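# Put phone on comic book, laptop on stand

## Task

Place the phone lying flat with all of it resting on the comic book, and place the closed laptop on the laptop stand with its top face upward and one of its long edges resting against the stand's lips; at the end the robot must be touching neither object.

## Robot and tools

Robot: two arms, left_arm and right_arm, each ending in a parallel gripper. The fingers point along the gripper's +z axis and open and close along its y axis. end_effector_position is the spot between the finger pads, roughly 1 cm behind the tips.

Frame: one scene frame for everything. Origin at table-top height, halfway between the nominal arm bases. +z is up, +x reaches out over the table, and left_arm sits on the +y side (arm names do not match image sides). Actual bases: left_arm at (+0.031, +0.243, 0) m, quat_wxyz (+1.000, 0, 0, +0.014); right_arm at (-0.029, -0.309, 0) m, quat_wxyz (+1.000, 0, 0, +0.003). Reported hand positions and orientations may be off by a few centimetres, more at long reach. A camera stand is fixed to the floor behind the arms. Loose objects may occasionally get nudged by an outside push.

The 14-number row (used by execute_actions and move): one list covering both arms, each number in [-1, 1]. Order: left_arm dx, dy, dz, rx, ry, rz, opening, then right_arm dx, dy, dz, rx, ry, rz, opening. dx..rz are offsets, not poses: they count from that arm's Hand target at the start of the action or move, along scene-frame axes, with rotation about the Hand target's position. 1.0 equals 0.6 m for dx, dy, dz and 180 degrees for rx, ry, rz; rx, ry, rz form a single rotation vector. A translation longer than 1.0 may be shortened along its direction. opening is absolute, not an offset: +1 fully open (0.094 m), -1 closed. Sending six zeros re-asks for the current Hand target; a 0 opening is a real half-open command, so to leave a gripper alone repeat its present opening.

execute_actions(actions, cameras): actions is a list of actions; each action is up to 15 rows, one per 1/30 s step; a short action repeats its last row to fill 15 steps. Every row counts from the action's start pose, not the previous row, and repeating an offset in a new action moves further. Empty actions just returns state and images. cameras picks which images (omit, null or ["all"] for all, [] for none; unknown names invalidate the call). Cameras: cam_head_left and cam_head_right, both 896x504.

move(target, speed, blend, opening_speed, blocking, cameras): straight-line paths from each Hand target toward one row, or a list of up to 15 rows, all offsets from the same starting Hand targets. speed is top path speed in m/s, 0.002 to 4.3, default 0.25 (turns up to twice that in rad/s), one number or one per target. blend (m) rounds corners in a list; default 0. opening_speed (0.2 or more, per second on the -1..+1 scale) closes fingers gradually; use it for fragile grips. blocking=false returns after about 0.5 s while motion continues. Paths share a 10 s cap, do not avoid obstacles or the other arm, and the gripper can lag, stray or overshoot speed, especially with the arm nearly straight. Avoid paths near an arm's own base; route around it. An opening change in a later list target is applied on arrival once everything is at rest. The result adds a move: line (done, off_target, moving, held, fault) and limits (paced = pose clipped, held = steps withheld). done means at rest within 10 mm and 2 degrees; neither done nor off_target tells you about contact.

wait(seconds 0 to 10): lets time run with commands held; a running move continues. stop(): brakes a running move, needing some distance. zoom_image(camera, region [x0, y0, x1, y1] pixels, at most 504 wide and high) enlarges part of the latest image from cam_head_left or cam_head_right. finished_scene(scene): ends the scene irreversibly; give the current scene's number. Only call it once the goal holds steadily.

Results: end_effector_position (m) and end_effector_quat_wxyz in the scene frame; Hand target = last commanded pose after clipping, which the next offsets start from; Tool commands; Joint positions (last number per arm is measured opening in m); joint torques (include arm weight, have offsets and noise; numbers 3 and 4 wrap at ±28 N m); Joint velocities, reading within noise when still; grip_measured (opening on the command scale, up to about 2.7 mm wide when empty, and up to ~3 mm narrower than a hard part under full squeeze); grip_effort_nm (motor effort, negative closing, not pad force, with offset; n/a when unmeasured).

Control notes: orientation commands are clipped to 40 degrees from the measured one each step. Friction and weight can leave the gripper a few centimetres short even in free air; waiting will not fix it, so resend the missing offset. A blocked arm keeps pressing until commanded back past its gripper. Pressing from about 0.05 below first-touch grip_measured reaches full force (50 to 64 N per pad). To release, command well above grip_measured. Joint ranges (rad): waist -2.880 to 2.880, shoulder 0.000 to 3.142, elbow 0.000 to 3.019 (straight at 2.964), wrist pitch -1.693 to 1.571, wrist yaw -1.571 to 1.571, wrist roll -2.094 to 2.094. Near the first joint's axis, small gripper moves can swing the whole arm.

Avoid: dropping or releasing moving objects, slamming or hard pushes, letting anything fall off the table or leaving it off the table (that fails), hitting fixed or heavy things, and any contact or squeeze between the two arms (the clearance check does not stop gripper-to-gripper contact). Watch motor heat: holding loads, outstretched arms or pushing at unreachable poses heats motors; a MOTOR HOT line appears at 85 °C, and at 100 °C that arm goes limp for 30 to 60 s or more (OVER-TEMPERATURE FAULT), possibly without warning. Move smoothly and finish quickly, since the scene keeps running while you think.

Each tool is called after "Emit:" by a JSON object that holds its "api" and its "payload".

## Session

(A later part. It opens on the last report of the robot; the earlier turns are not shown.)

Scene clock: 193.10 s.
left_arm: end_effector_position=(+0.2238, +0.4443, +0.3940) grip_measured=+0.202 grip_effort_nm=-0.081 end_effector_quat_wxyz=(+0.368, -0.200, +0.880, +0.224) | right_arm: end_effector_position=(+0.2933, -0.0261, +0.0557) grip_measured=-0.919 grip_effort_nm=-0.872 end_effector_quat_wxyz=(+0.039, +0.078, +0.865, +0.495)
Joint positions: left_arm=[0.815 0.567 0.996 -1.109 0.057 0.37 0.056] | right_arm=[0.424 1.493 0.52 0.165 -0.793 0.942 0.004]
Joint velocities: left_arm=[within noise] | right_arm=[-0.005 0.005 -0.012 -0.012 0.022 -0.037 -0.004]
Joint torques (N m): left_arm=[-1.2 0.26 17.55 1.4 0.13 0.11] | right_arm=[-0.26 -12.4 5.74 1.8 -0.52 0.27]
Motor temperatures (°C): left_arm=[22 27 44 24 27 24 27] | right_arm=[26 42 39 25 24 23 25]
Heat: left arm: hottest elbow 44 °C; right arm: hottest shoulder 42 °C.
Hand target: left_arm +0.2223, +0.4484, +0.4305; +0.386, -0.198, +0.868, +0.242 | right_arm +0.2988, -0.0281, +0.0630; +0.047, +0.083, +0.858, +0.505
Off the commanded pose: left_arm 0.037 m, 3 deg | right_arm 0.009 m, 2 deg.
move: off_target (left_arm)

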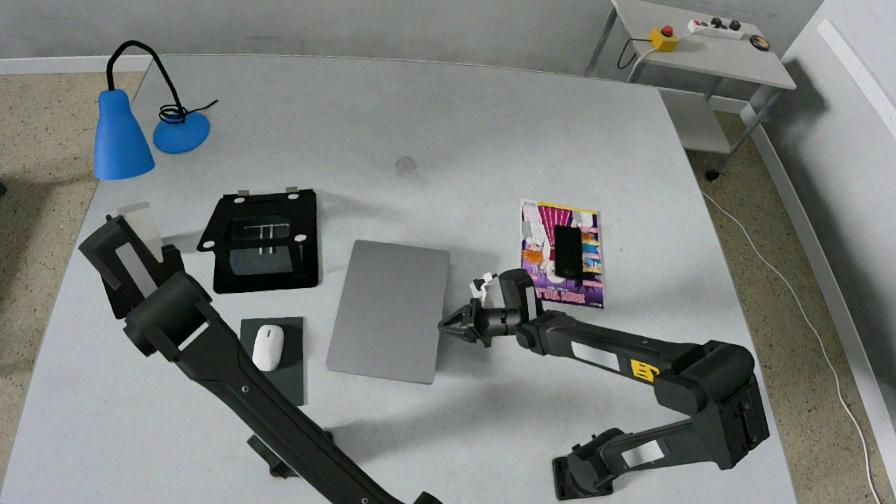

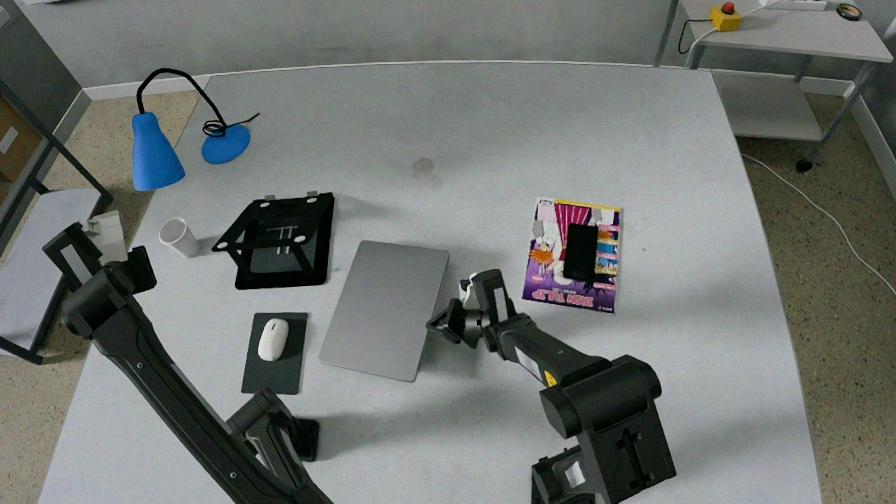

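Emit:
{"api": "move", "payload": {"target": [[0.147,-0.147,-0.384,-0.429,0.223,-0.305,0.2,0,-0.1,0,0,0,0,0.2],[0.155,-0.247,-0.60,-0.429,0.223,-0.305,0.2,0,-0.1,-0.048,0,0,0,0.2]], "speed": 0.3}}

Emit:
{"api": "zoom_image", "payload": {"camera": "cam_head_left", "region": [225, 220, 525, 400]}}

Scene clock: 233.97 s.
left_arm: end_effector_position=(+0.3190, +0.3151, +0.0968) grip_measured=+0.202 grip_effort_nm=-0.076 end_effector_quat_wxyz=(+0.009, +0.112, +0.889, -0.444) | right_arm: end_effector_position=(+0.3007, -0.0829, +0.0434) grip_measured=+0.199 grip_effort_nm=0.066 end_effector_quat_wxyz=(+0.050, +0.076, +0.857, +0.507)
Joint positions: left_arm=[0.579 1.658 0.966 -1.589 0.647 1.106 0.056] | right_arm=[0.245 1.512 0.486 0.113 -0.917 0.762 0.056]
Joint velocities: within noise
Joint torques (N m): left_arm=[-4.48 -7.59 4.51 0.08 -0.05 -0.66] | right_arm=[-0.38 -9.58 4.62 1.66 -0.43 0.04]
Motor temperatures (°C): left_arm=[22 27 46 24 27 24 27] | right_arm=[26 42 39 25 25 23 26]
Heat: left arm: hottest elbow 46 °C; right arm: hottest shoulder 42 °C.
Hand target: left_arm +0.3154, +0.3002, +0.0705; -0.039, +0.086, +0.883, -0.460 | right_arm +0.2988, -0.0881, +0.0341; +0.047, +0.083, +0.858, +0.505
Off the commanded pose: left_arm 0.030 m, 7 deg | right_arm 0.011 m, 1 deg.
move: off_target (left_arm, right_arm)

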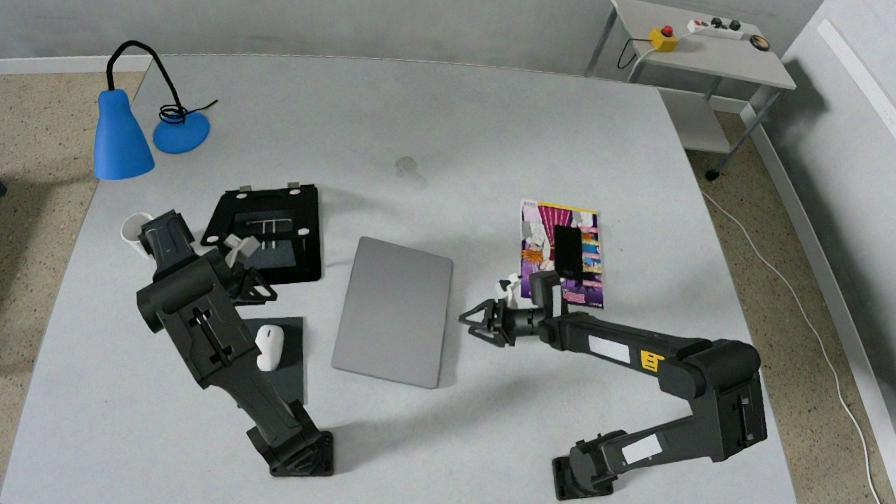

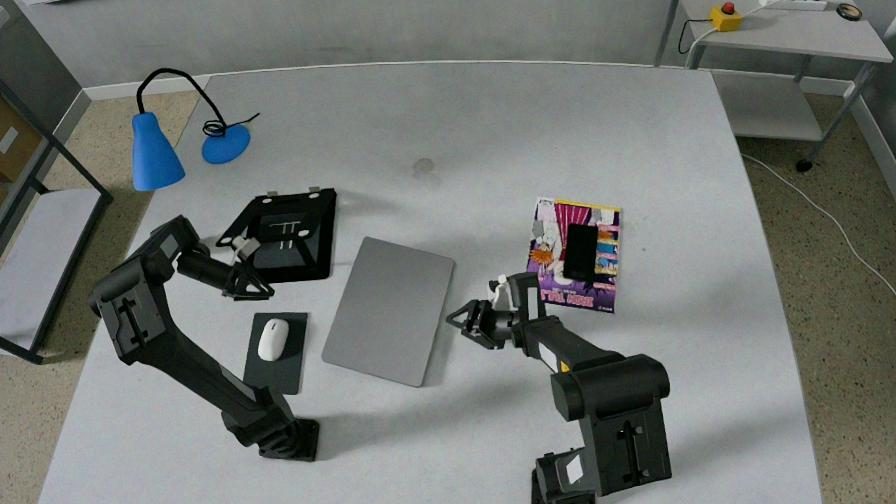

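Scaled by 1.680.

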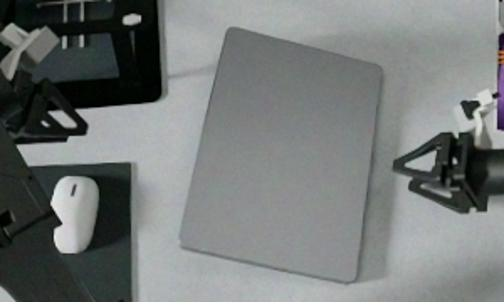

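Emit:
{"api": "move", "payload": {"target": [[0,0.03,0.08,0,0,0,0.2,0,0,0,0,0,0,0.2],[-0.11,0.03,0.08,0,0,0,0.2,0,0,0,0,0,0,0.2],[-0.11,0,-0.06,0,0,0,0.2,0,0,0,0,0,0,0.2]], "speed": 0.2}}

Emit:
{"api": "zoom_image", "payload": {"camera": "cam_head_left", "region": [225, 220, 525, 400]}}

Emit:
{"api": "zoom_image", "payload": {"camera": "cam_head_right", "region": [205, 220, 505, 400]}}

Scene clock: 240.87 s.
left_arm: end_effector_position=(+0.2485, +0.3006, +0.0542) grip_measured=+0.200 grip_effort_nm=0.022 end_effector_quat_wxyz=(-0.038, +0.076, +0.880, -0.468) | right_arm: end_effector_position=(+0.3007, -0.0828, +0.0435) grip_measured=+0.199 grip_effort_nm=0.071 end_effector_quat_wxyz=(+0.050, +0.076, +0.857, +0.507)
Joint positions: left_arm=[0.664 1.682 0.783 -1.516 0.572 1.128 0.056] | right_arm=[0.245 1.512 0.486 0.113 -0.917 0.762 0.056]
Joint velocities: within noise
Joint torques (N m): left_arm=[-2.14 -8.64 4.05 1.4 -0.21 0.06] | right_arm=[-0.38 -9.47 4.62 1.57 -0.43 0.04]
Motor temperatures (°C): left_arm=[22 27 45 24 27 24 27] | right_arm=[26 42 39 25 25 23 26]
Heat: left arm: hottest elbow 45 °C; right arm: hottest shoulder 42 °C.
Hand target: left_arm +0.2493, +0.3002, +0.0345; -0.039, +0.086, +0.883, -0.460 | right_arm +0.2988, -0.0881, +0.0341; +0.047, +0.083, +0.858, +0.505
Off the commanded pose: left_arm 0.020 m, 2 deg | right_arm 0.011 m, 1 deg.
move: off_target (left_arm, right_arm)

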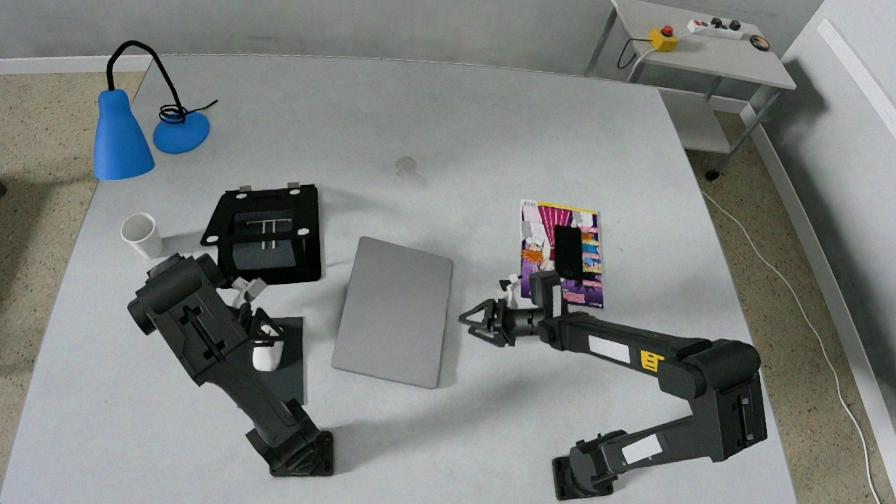

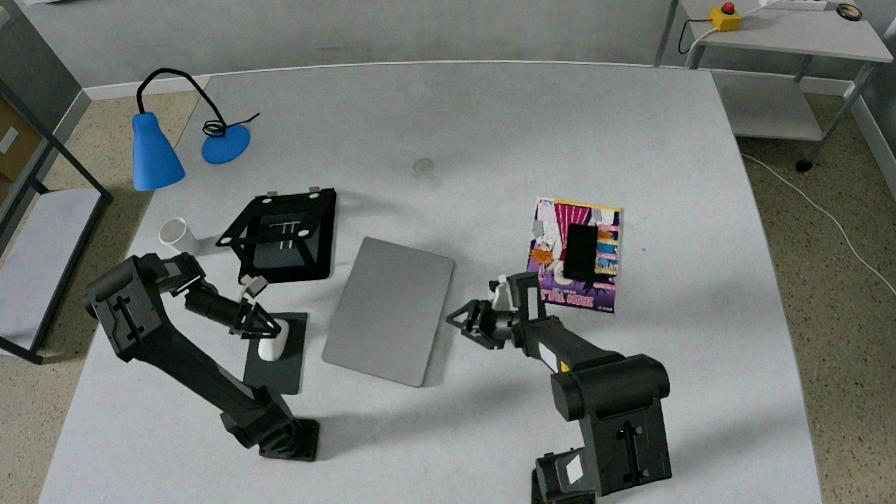

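Scaled by 1.680.

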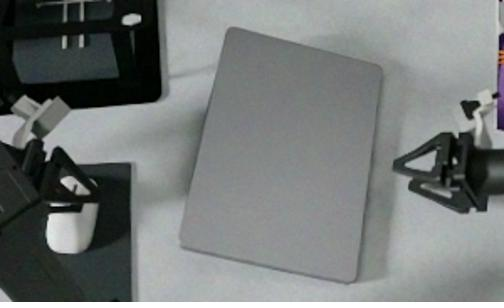

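Scaled by 1.680.

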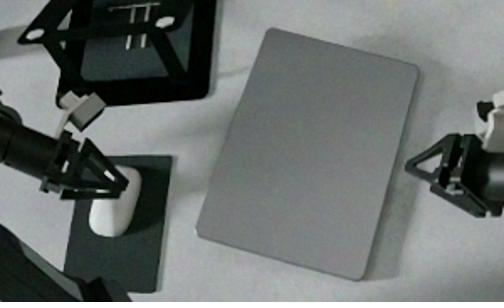

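Emit:
{"api": "move", "payload": {"target": [[0,0,0.09,0,0,0,0.2,0,0,0,0,0,0,0.2],[0.03,-0.15,0.08,0,0,0,0.2,0,0,0,0,0,0,0.2],[0.03,-0.15,-0.01,0,0,0,0.2,0,0,0,0,0,0,0.2]], "speed": 0.2}}

Emit:
{"api": "zoom_image", "payload": {"camera": "cam_head_left", "region": [225, 220, 525, 400]}}

Emit:
{"api": "zoom_image", "payload": {"camera": "cam_head_right", "region": [205, 220, 505, 400]}}

Scene clock: 247.77 s.
left_arm: end_effector_position=(+0.2690, +0.2148, +0.0311) grip_measured=+0.200 grip_effort_nm=0.022 end_effector_quat_wxyz=(-0.033, +0.085, +0.884, -0.458) | right_arm: end_effector_position=(+0.3007, -0.0828, +0.0435) grip_measured=+0.199 grip_effort_nm=0.066 end_effector_quat_wxyz=(+0.050, +0.076, +0.857, +0.507)
Joint positions: left_arm=[0.377 1.632 0.666 -1.259 0.755 0.865 0.056] | right_arm=[0.245 1.512 0.486 0.113 -0.917 0.762 0.056]
Joint velocities: within noise
Joint torques (N m): left_arm=[-2.49 -10.05 4.23 -0.44 0.47 -0.05] | right_arm=[-0.32 -9.52 4.59 1.57 -0.43 0.04]
Motor temperatures (°C): left_arm=[22 27 43 24 27 24 26] | right_arm=[26 42 39 25 25 23 26]
Heat: left arm: hottest elbow 43 °C; right arm: hottest shoulder 42 °C.
Hand target: left_arm +0.2673, +0.2102, +0.0285; -0.039, +0.086, +0.883, -0.460 | right_arm +0.2988, -0.0881, +0.0341; +0.047, +0.083, +0.858, +0.505
Off the commanded pose: left_arm 0.006 m, 1 deg | right_arm 0.011 m, 1 deg.
move: off_target (right_arm)

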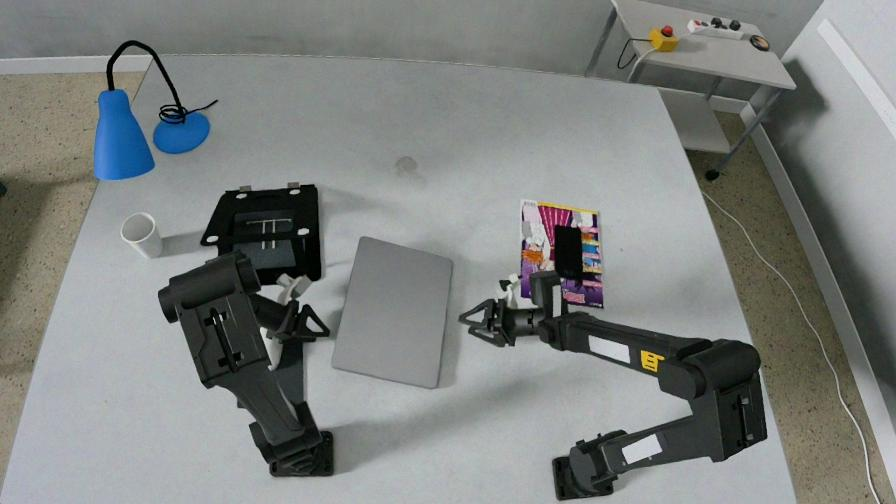

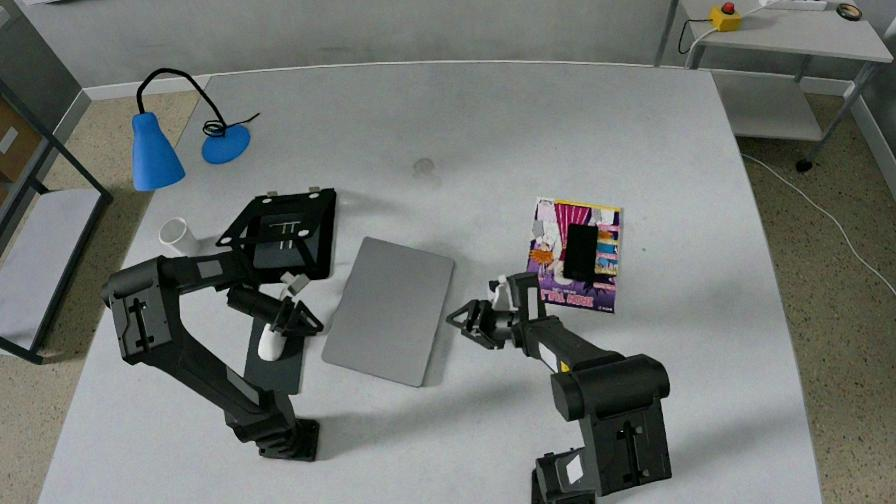

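Scaled by 1.680.

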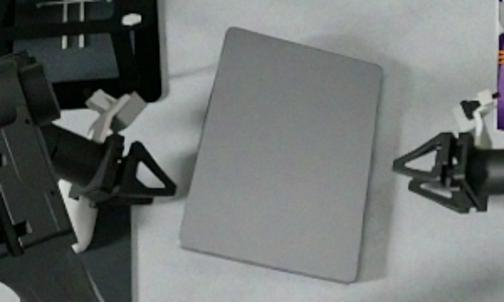

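Scaled by 1.680.

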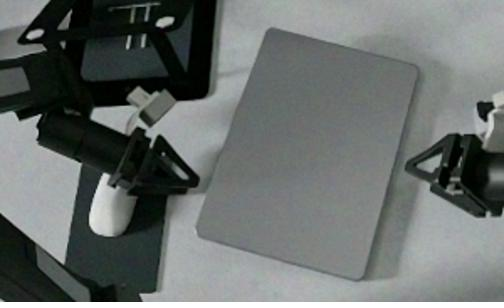

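Emit:
{"api": "move", "payload": {"target": [[0.03,0.0,-0.005,0,0,0,0.2,-0.1,0,-0.02,0,0,0,0.2],[0.025,-0.075,-0.008,0,0,0,0.2,-0.08,0.11,-0.02,0,0,0,0.2]], "speed": 0.12}}

Emit:
{"api": "zoom_image", "payload": {"camera": "cam_head_left", "region": [275, 220, 525, 400]}}

Emit:
{"api": "zoom_image", "payload": {"camera": "cam_head_right", "region": [255, 220, 505, 400]}}

Scene clock: 254.33 s.
left_arm: end_effector_position=(+0.2889, +0.1778, +0.0281) grip_measured=+0.200 grip_effort_nm=0.017 end_effector_quat_wxyz=(-0.029, +0.079, +0.884, -0.459) | right_arm: end_effector_position=(+0.2515, -0.0335, +0.0354) grip_measured=+0.199 grip_effort_nm=0.061 end_effector_quat_wxyz=(+0.061, +0.086, +0.853, +0.511)
Joint positions: left_arm=[0.237 1.619 0.658 -1.132 0.843 0.681 0.056] | right_arm=[0.468 1.502 0.354 0.452 -0.748 1.036 0.056]
Joint velocities: within noise
Joint torques (N m): left_arm=[-4.19 -10.46 3.15 0.32 0.7 -0.11] | right_arm=[2.55 -5.42 6.2 1.81 0.13 0.12]
Motor temperatures (°C): left_arm=[22 27 42 24 27 24 26] | right_arm=[26 42 38 25 25 23 26]
Heat: left arm: hottest elbow 42 °C; right arm: hottest shoulder 42 °C.
Hand target: left_arm +0.2823, +0.1651, +0.0237; -0.039, +0.086, +0.883, -0.460 | right_arm +0.2509, -0.0222, +0.0222; +0.047, +0.083, +0.858, +0.505
Off the commanded pose: left_arm 0.015 m, 1 deg | right_arm 0.017 m, 2 deg.
move: off_target (left_arm, right_arm)

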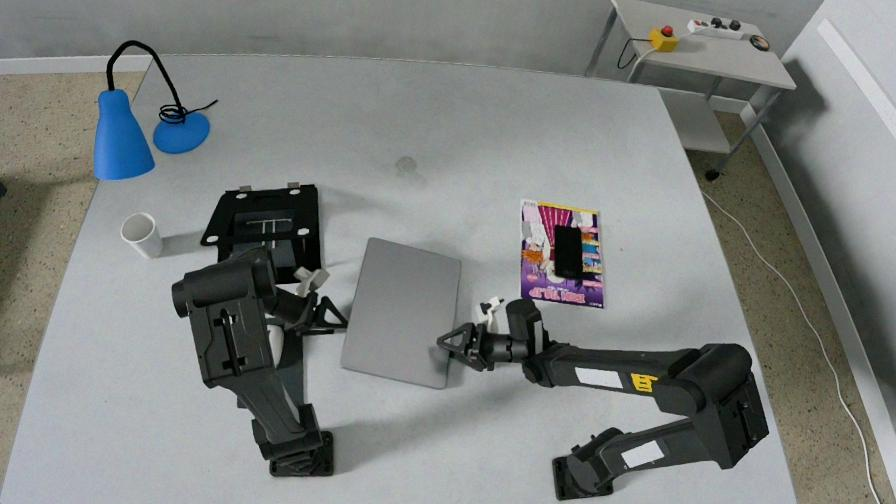

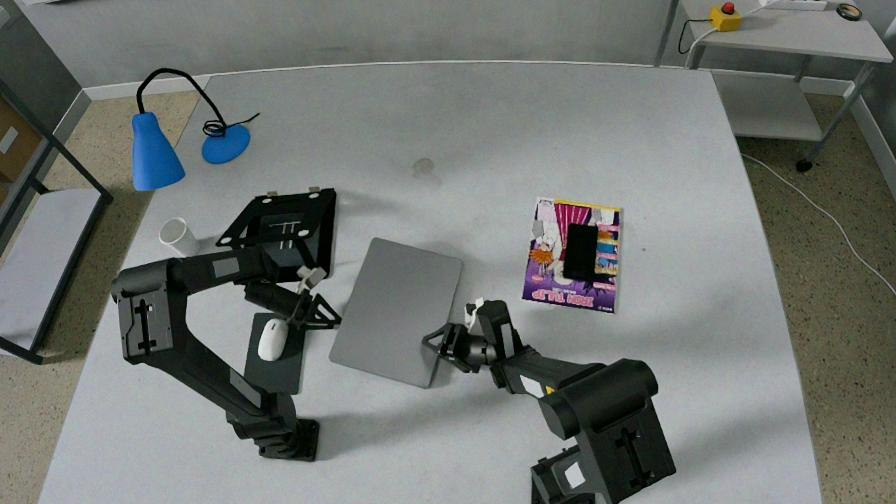

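Scaled by 2.016.

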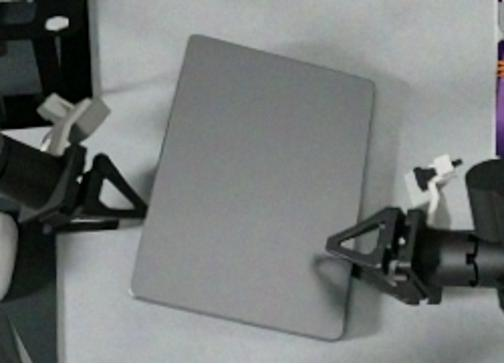

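Scaled by 2.016.

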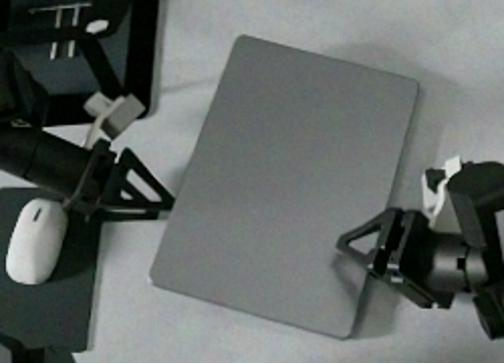

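Emit:
{"api": "move", "payload": {"target": [0,0,0,0,0,0,0.2,0,0.01,0,0,0,0,-0.92], "speed": 0.1, "opening_speed": 0.6}}

Emit:
{"api": "zoom_image", "payload": {"camera": "cam_head_left", "region": [275, 220, 525, 400]}}

Scene clock: 259.80 s.
left_arm: end_effector_position=(+0.2906, +0.1784, +0.0286) grip_measured=+0.200 grip_effort_nm=0.017 end_effector_quat_wxyz=(-0.025, +0.079, +0.886, -0.457) | right_arm: end_effector_position=(+0.2509, -0.0386, +0.0202) grip_measured=-0.720 grip_effort_nm=-0.950 end_effector_quat_wxyz=(+0.057, +0.107, +0.861, +0.494)
Joint positions: left_arm=[0.237 1.613 0.658 -1.125 0.842 0.676 0.056] | right_arm=[0.469 1.533 0.349 0.453 -0.712 1.049 0.013]
Joint velocities: within noise
Joint torques (N m): left_arm=[-4.19 -9.88 3.29 0.16 0.68 -0.08] | right_arm=[3.9 -7.36 6.72 2.15 -0.63 0.18]
Motor temperatures (°C): left_arm=[22 27 42 24 27 24 26] | right_arm=[26 41 38 25 25 23 26]
Heat: left arm: hottest elbow 42 °C; right arm: hottest shoulder 41 °C.
Hand target: left_arm +0.2823, +0.1652, +0.0237; -0.039, +0.086, +0.883, -0.459 | right_arm +0.2508, -0.0161, +0.0223; +0.047, +0.083, +0.858, +0.505
Off the commanded pose: left_arm 0.016 m, 2 deg | right_arm 0.023 m, 3 deg.
move: off_target (left_arm, right_arm)

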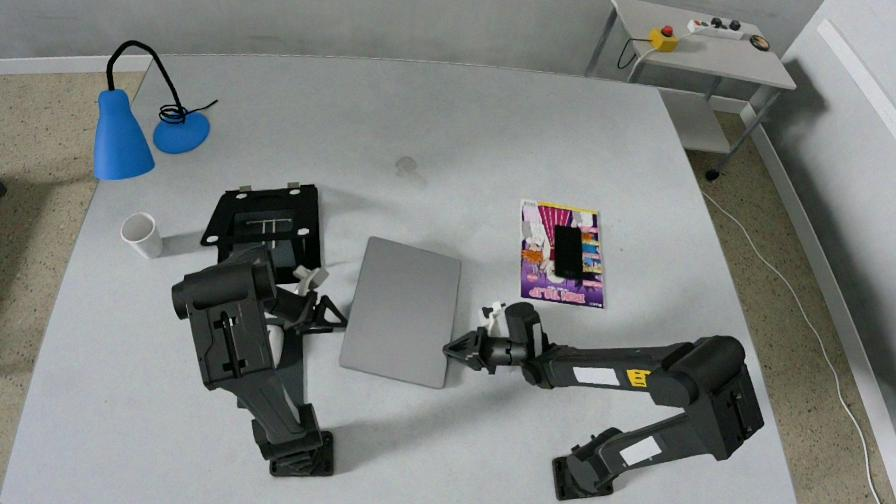

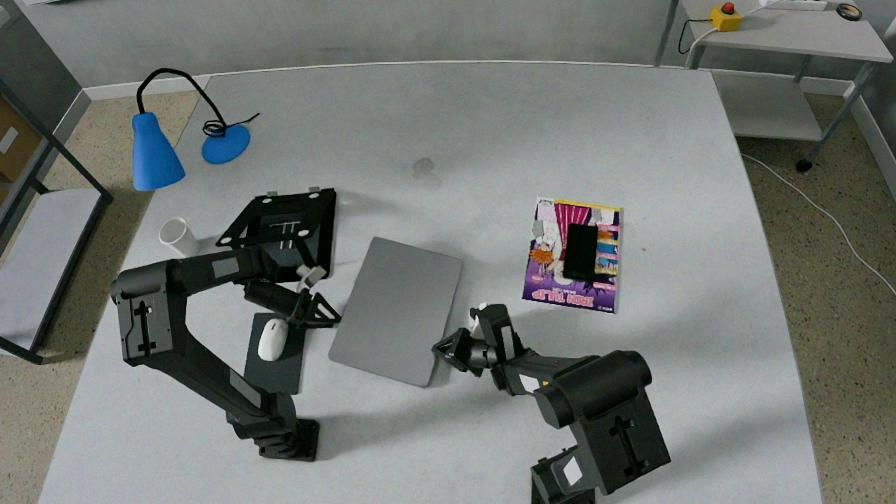

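Scaled by 2.016.

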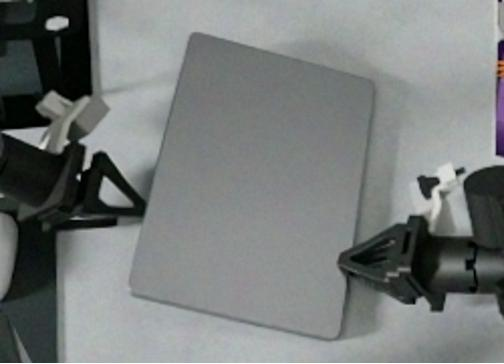

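Emit:
{"api": "move", "payload": {"target": [0,0,0,0,0,0,0.2,0,0.0,0.07,0,0,0,-0.92], "speed": 0.08}}

Emit:
{"api": "zoom_image", "payload": {"camera": "cam_head_left", "region": [275, 220, 525, 400]}}

Scene clock: 266.60 s.
left_arm: end_effector_position=(+0.2897, +0.1707, +0.0286) grip_measured=+0.200 grip_effort_nm=0.017 end_effector_quat_wxyz=(-0.028, +0.085, +0.884, -0.459) | right_arm: end_effector_position=(+0.2344, -0.0336, +0.0407) grip_measured=-0.916 grip_effort_nm=-0.877 end_effector_quat_wxyz=(+0.035, +0.100, +0.867, +0.486)
Joint positions: left_arm=[0.212 1.612 0.655 -1.115 0.853 0.664 0.056] | right_arm=[0.501 1.406 0.354 0.284 -0.714 1.05 0.004]
Joint velocities: left_arm=[within noise] | right_arm=[-0.024 -0.024 0.007 -0.022 0.066 0.022 -0.005]
Joint torques (N m): left_arm=[-2.73 -10.05 3.63 -0.01 0.32 -0.04] | right_arm=[1.67 -11.11 9.09 1.06 -0.57 0.18]
Motor temperatures (°C): left_arm=[22 27 41 23 27 24 26] | right_arm=[26 41 38 25 25 23 26]
Heat: left arm: hottest elbow 41 °C; right arm: hottest shoulder 41 °C.
Hand target: left_arm +0.2824, +0.1652, +0.0237; -0.039, +0.086, +0.883, -0.460 | right_arm +0.2507, -0.0161, +0.0642; +0.047, +0.083, +0.858, +0.505
Off the commanded pose: left_arm 0.010 m, 1 deg | right_arm 0.034 m, 3 deg.
move: off_target (right_arm)

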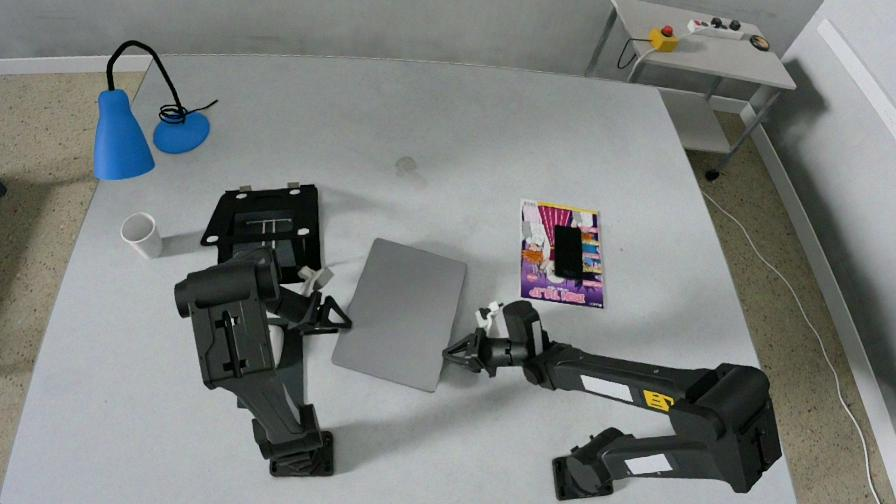

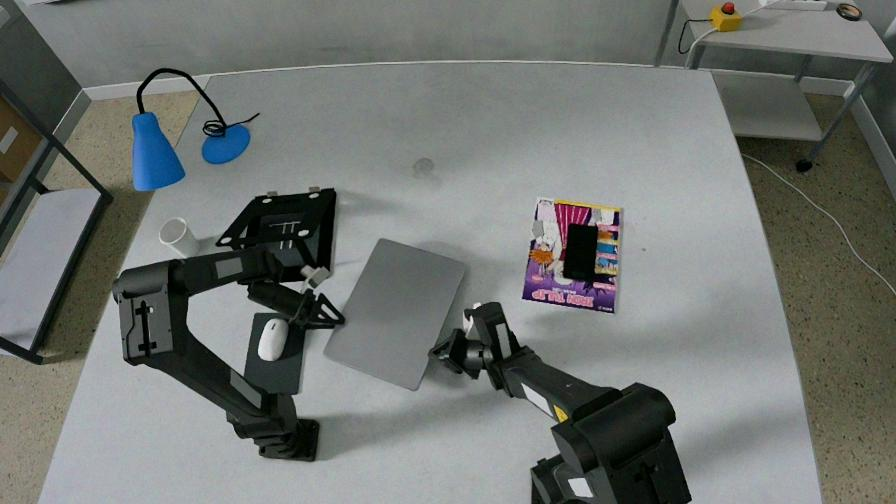

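Scaled by 2.016.

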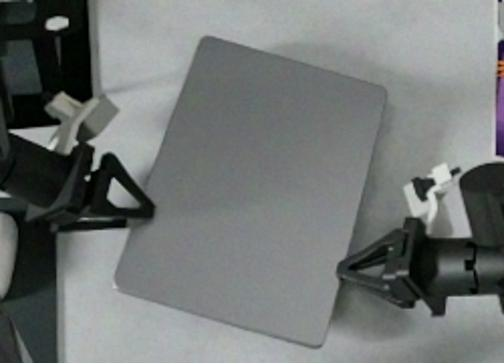

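Emit:
{"api": "move", "payload": {"target": [[0,0,0,0,0,0,0.2,-0.01,-0.07,0,0,0,-0.03,0.1],[0,0,0,0,0,0,0.2,-0.01,-0.07,-0.077,0.02,0,-0.03,0.1],[0,-0.01,0,0,0,0,0.2,0,0.02,-0.077,0.02,0,-0.03,0.1],[0,-0.01,0,0,0,0,0.2,0,0.02,-0.077,0.02,0,-0.03,-0.75],[0,-0.03,0,0,0,0,0.2,0,0.02,-0.077,0.02,0,-0.03,-0.5],[0,-0.04,0,0,0,0,0.2,0.01,0.09,-0.072,0.02,0,-0.03,-0.5]], "speed": 0.12}}

Emit:
{"api": "zoom_image", "payload": {"camera": "cam_head_left", "region": [275, 220, 525, 400]}}

Emit:
{"api": "zoom_image", "payload": {"camera": "cam_head_right", "region": [255, 220, 505, 400]}}

Scene clock: 278.47 s.
left_arm: end_effector_position=(+0.2901, +0.1491, +0.0282) grip_measured=+0.200 grip_effort_nm=0.022 end_effector_quat_wxyz=(-0.030, +0.082, +0.882, -0.463) | right_arm: end_effector_position=(+0.2456, +0.0083, +0.0211) grip_measured=-0.501 grip_effort_nm=0.071 end_effector_quat_wxyz=(+0.076, +0.138, +0.837, +0.523)
Joint positions: left_arm=[0.14 1.592 0.631 -1.041 0.892 0.563 0.056] | right_arm=[0.635 1.639 0.344 0.751 -0.551 1.283 0.023]
Joint velocities: within noise
Joint torques (N m): left_arm=[-3.37 -10.93 3.47 0.47 0.29 -0.16] | right_arm=[3.37 -7.71 8.75 0.96 0.04 0.21]
Motor temperatures (°C): left_arm=[22 27 39 23 27 24 26] | right_arm=[26 41 38 25 25 23 26]
Heat: left arm: hottest elbow 39 °C; right arm: hottest shoulder 41 °C.
Hand target: left_arm +0.2824, +0.1412, +0.0237; -0.039, +0.086, +0.883, -0.459 | right_arm +0.2568, +0.0379, +0.0210; +0.068, +0.125, +0.837, +0.529
Off the commanded pose: left_arm 0.012 m, 1 deg | right_arm 0.032 m, 2 deg.
move: off_target (left_arm, right_arm); target 4's new opening was sent with right_arm's hand 0.019 m and 3 deg from that target; target 5's new opening was sent with right_arm's hand 0.013 m and 1 deg from that target

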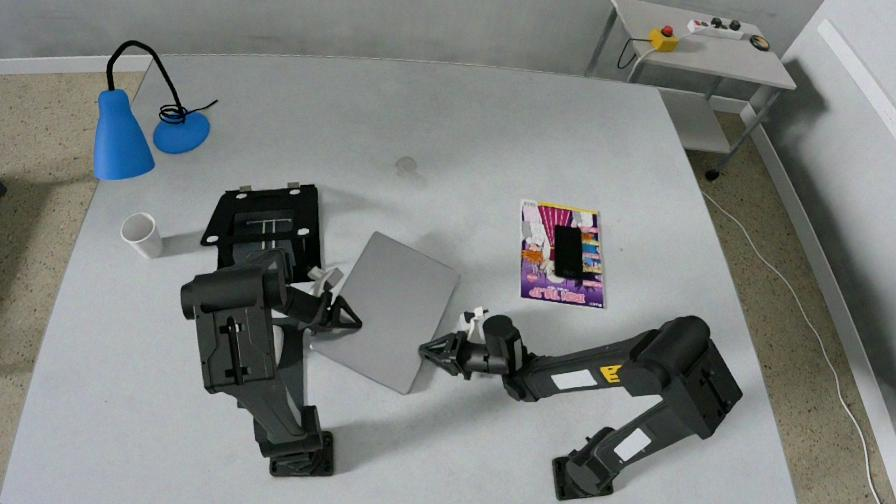

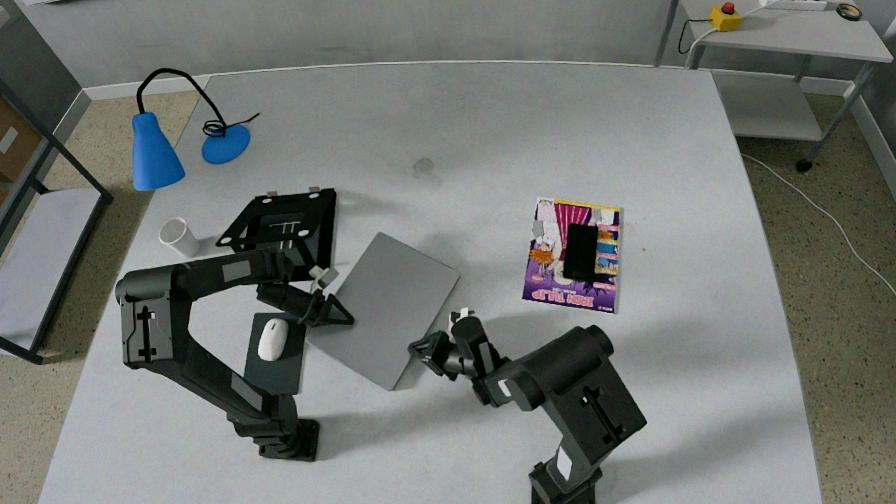

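Scaled by 2.016.

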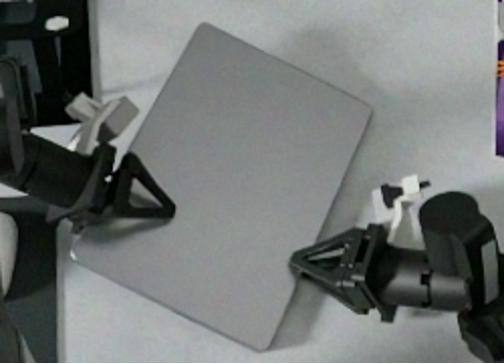

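Scaled by 2.016.

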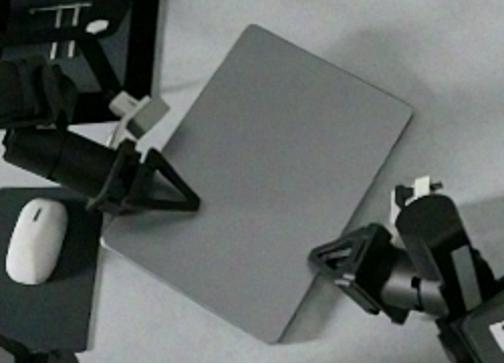

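Emit:
{"api": "move", "payload": {"target": [0,0,0,0,0,0,-0.92,0,0,0,0,0,0,-0.5], "speed": 0.1, "opening_speed": 0.6}}

Emit:
{"api": "zoom_image", "payload": {"camera": "cam_head_left", "region": [275, 220, 525, 400]}}

Scene clock: 282.97 s.
left_arm: end_effector_position=(+0.2924, +0.1506, +0.0272) grip_measured=-0.164 grip_effort_nm=-0.979 end_effector_quat_wxyz=(-0.005, +0.111, +0.879, -0.464) | right_arm: end_effector_position=(+0.2457, +0.0082, +0.0211) grip_measured=-0.501 grip_effort_nm=0.071 end_effector_quat_wxyz=(+0.076, +0.138, +0.837, +0.523)
Joint positions: left_arm=[0.147 1.592 0.628 -1.025 0.897 0.631 0.039] | right_arm=[0.635 1.639 0.344 0.751 -0.551 1.284 0.023]
Joint velocities: within noise
Joint torques (N m): left_arm=[-4.07 -10.7 3.81 -0.1 0.09 -0.77] | right_arm=[3.37 -7.71 8.75 0.99 0.03 0.19]
Motor temperatures (°C): left_arm=[22 27 39 23 27 24 27] | right_arm=[26 41 39 25 25 23 26]
Heat: left arm: hottest elbow 39 °C; right arm: hottest shoulder 41 °C.
Hand target: left_arm +0.2823, +0.1412, +0.0237; -0.039, +0.086, +0.883, -0.459 | right_arm +0.2568, +0.0379, +0.0210; +0.068, +0.125, +0.837, +0.529
Off the commanded pose: left_arm 0.014 m, 5 deg | right_arm 0.032 m, 2 deg.
move: off_target (left_arm, right_arm)

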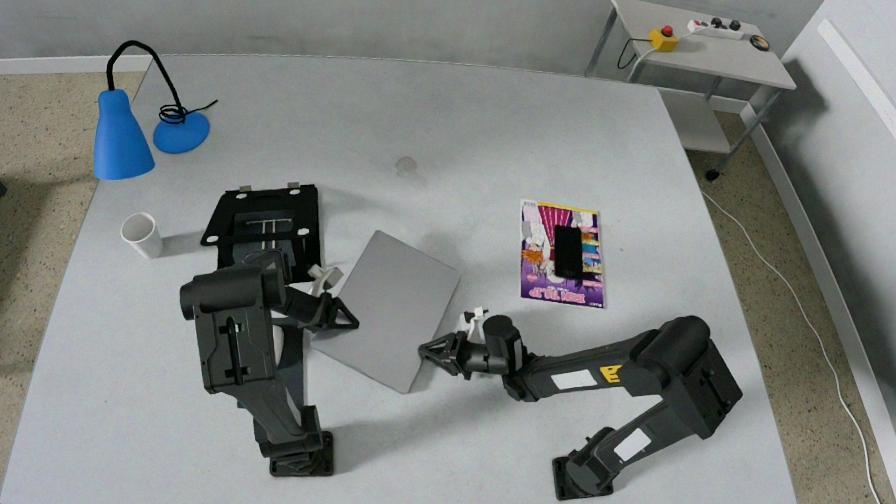

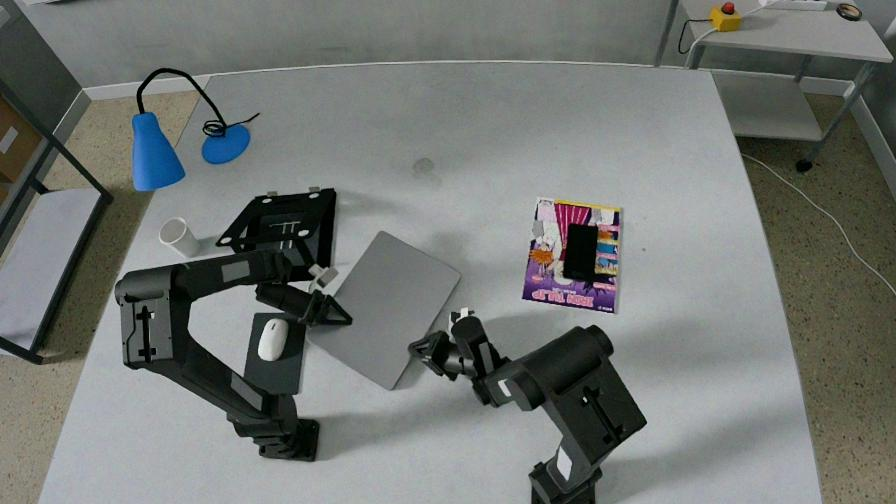

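Scaled by 2.016.

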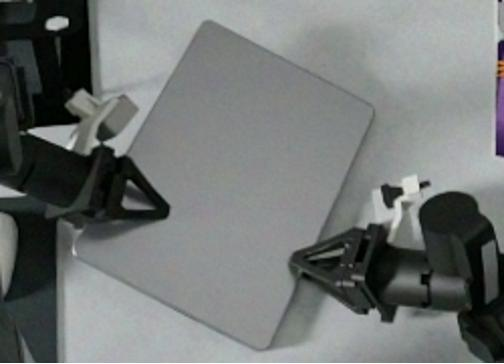

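Emit:
{"api": "move", "payload": {"target": [0,0,0.09,-0.12,0,0,-0.92,0,-0.05,0.02,0,0,0,-0.5], "speed": 0.08}}

Emit:
{"api": "zoom_image", "payload": {"camera": "cam_head_left", "region": [275, 220, 525, 400]}}

Scene clock: 288.43 s.
left_arm: end_effector_position=(+0.2731, +0.1408, +0.0589) grip_measured=-0.634 grip_effort_nm=-1.009 end_effector_quat_wxyz=(-0.037, +0.090, +0.792, -0.603) | right_arm: end_effector_position=(+0.2415, +0.0041, +0.0237) grip_measured=-0.501 grip_effort_nm=0.061 end_effector_quat_wxyz=(+0.054, +0.126, +0.841, +0.523)
Joint positions: left_arm=[0.201 1.77 0.676 -1.427 1.087 1.059 0.017] | right_arm=[0.609 1.61 0.349 0.68 -0.617 1.253 0.023]
Joint velocities: within noise
Joint torques (N m): left_arm=[-0.91 -13.1 5.6 -3.97 1.55 0.6] | right_arm=[-0.44 -11.75 5.87 1.11 -0.04 0.03]
Motor temperatures (°C): left_arm=[22 27 39 24 28 24 27] | right_arm=[26 41 39 25 25 23 26]
Heat: left arm: hottest elbow 39 °C; right arm: hottest shoulder 41 °C.
Hand target: left_arm +0.2823, +0.1412, +0.0777; -0.023, +0.092, +0.781, -0.617 | right_arm +0.2569, +0.0079, +0.0331; +0.069, +0.125, +0.837, +0.529
Off the commanded pose: left_arm 0.021 m, 3 deg | right_arm 0.018 m, 2 deg.
move: off_target (left_arm, right_arm)

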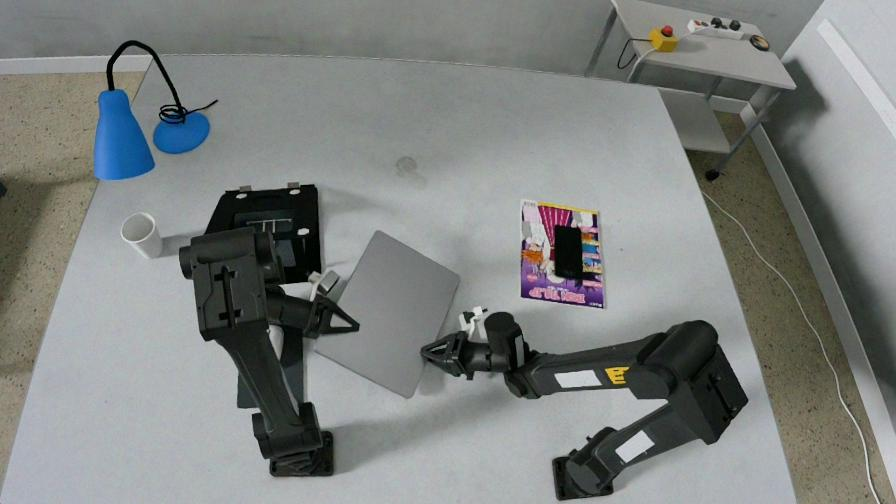

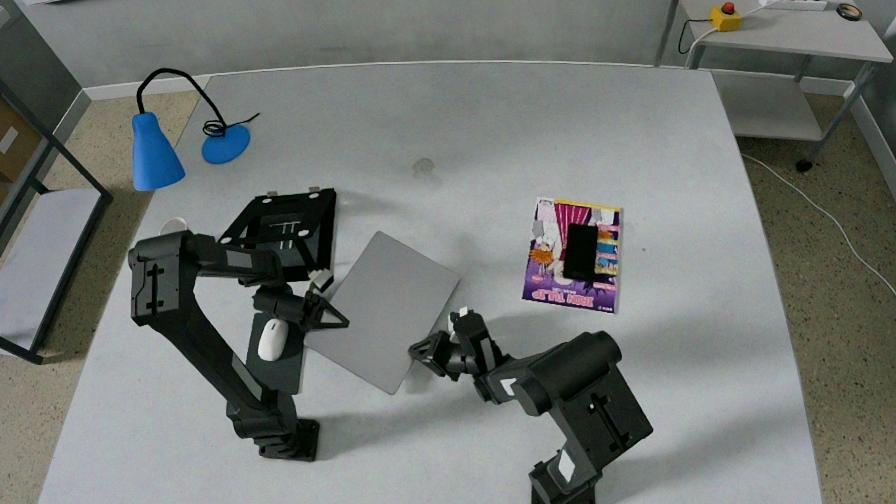

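Scaled by 2.016.

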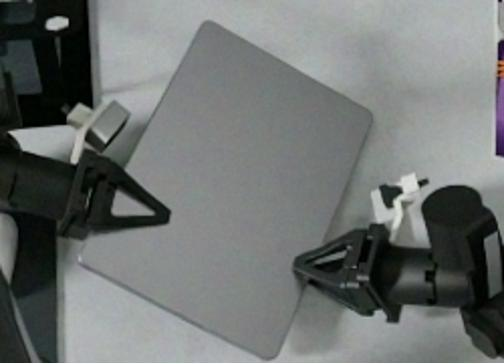

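Emit:
{"api": "move", "payload": {"target": [[0,0,0,0,0,0,-0.92,-0.02,-0.12,0.03,0,0,0,-0.2],[0.02,-0.05,0.01,0,0,0.15,-0.92,0.05,-0.45,0.3,0,0,0,0.2]], "speed": 0.25}}

Scene clock: 299.80 s.
left_arm: end_effector_position=(+0.2822, +0.1115, +0.0646) grip_measured=-0.635 grip_effort_nm=-1.009 end_effector_quat_wxyz=(+0.096, -0.116, +0.788, -0.597) | right_arm: end_effector_position=(+0.2703, -0.2536, +0.2008) grip_measured=+0.198 grip_effort_nm=0.066 end_effector_quat_wxyz=(+0.055, +0.131, +0.835, +0.532)
Joint positions: left_arm=[0.114 1.306 0.219 0.041 1.254 -0.534 0.017] | right_arm=[-0.36 1.189 0.758 -1.338 -1.119 -0.167 0.056]
Joint velocities: within noise
Joint torques (N m): left_arm=[-1.9 -9.47 7.1 2.33 1.26 -0.2] | right_arm=[-0.09 -6.71 11.62 -0.46 -0.48 0.02]
Motor temperatures (°C): left_arm=[22 27 38 24 30 24 27] | right_arm=[26 41 39 25 24 23 26]
Heat: left arm: hottest elbow 38 °C; right arm: hottest shoulder 41 °C.
Hand target: left_arm +0.2943, +0.1112, +0.0836; +0.122, -0.093, +0.781, -0.605 | right_arm +0.2869, -0.2620, +0.2130; +0.068, +0.125, +0.837, +0.529
Off the commanded pose: left_arm 0.023 m, 4 deg | right_arm 0.022 m, 2 deg.
move: off_target (left_arm, right_arm); target 2's new opening was sent with right_arm's hand 0.022 m and 2 deg from that target

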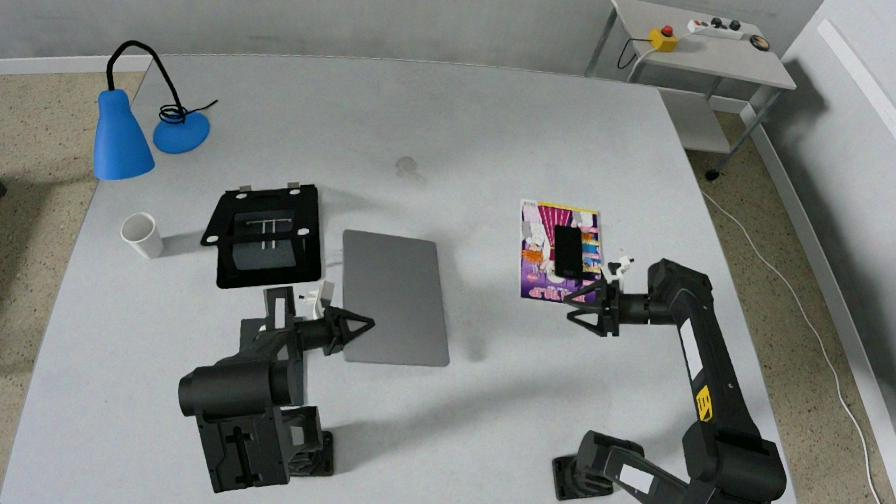

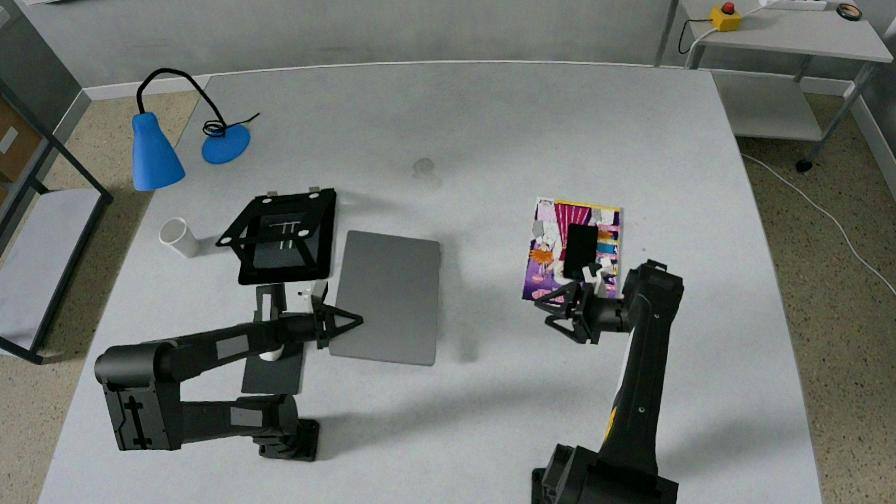

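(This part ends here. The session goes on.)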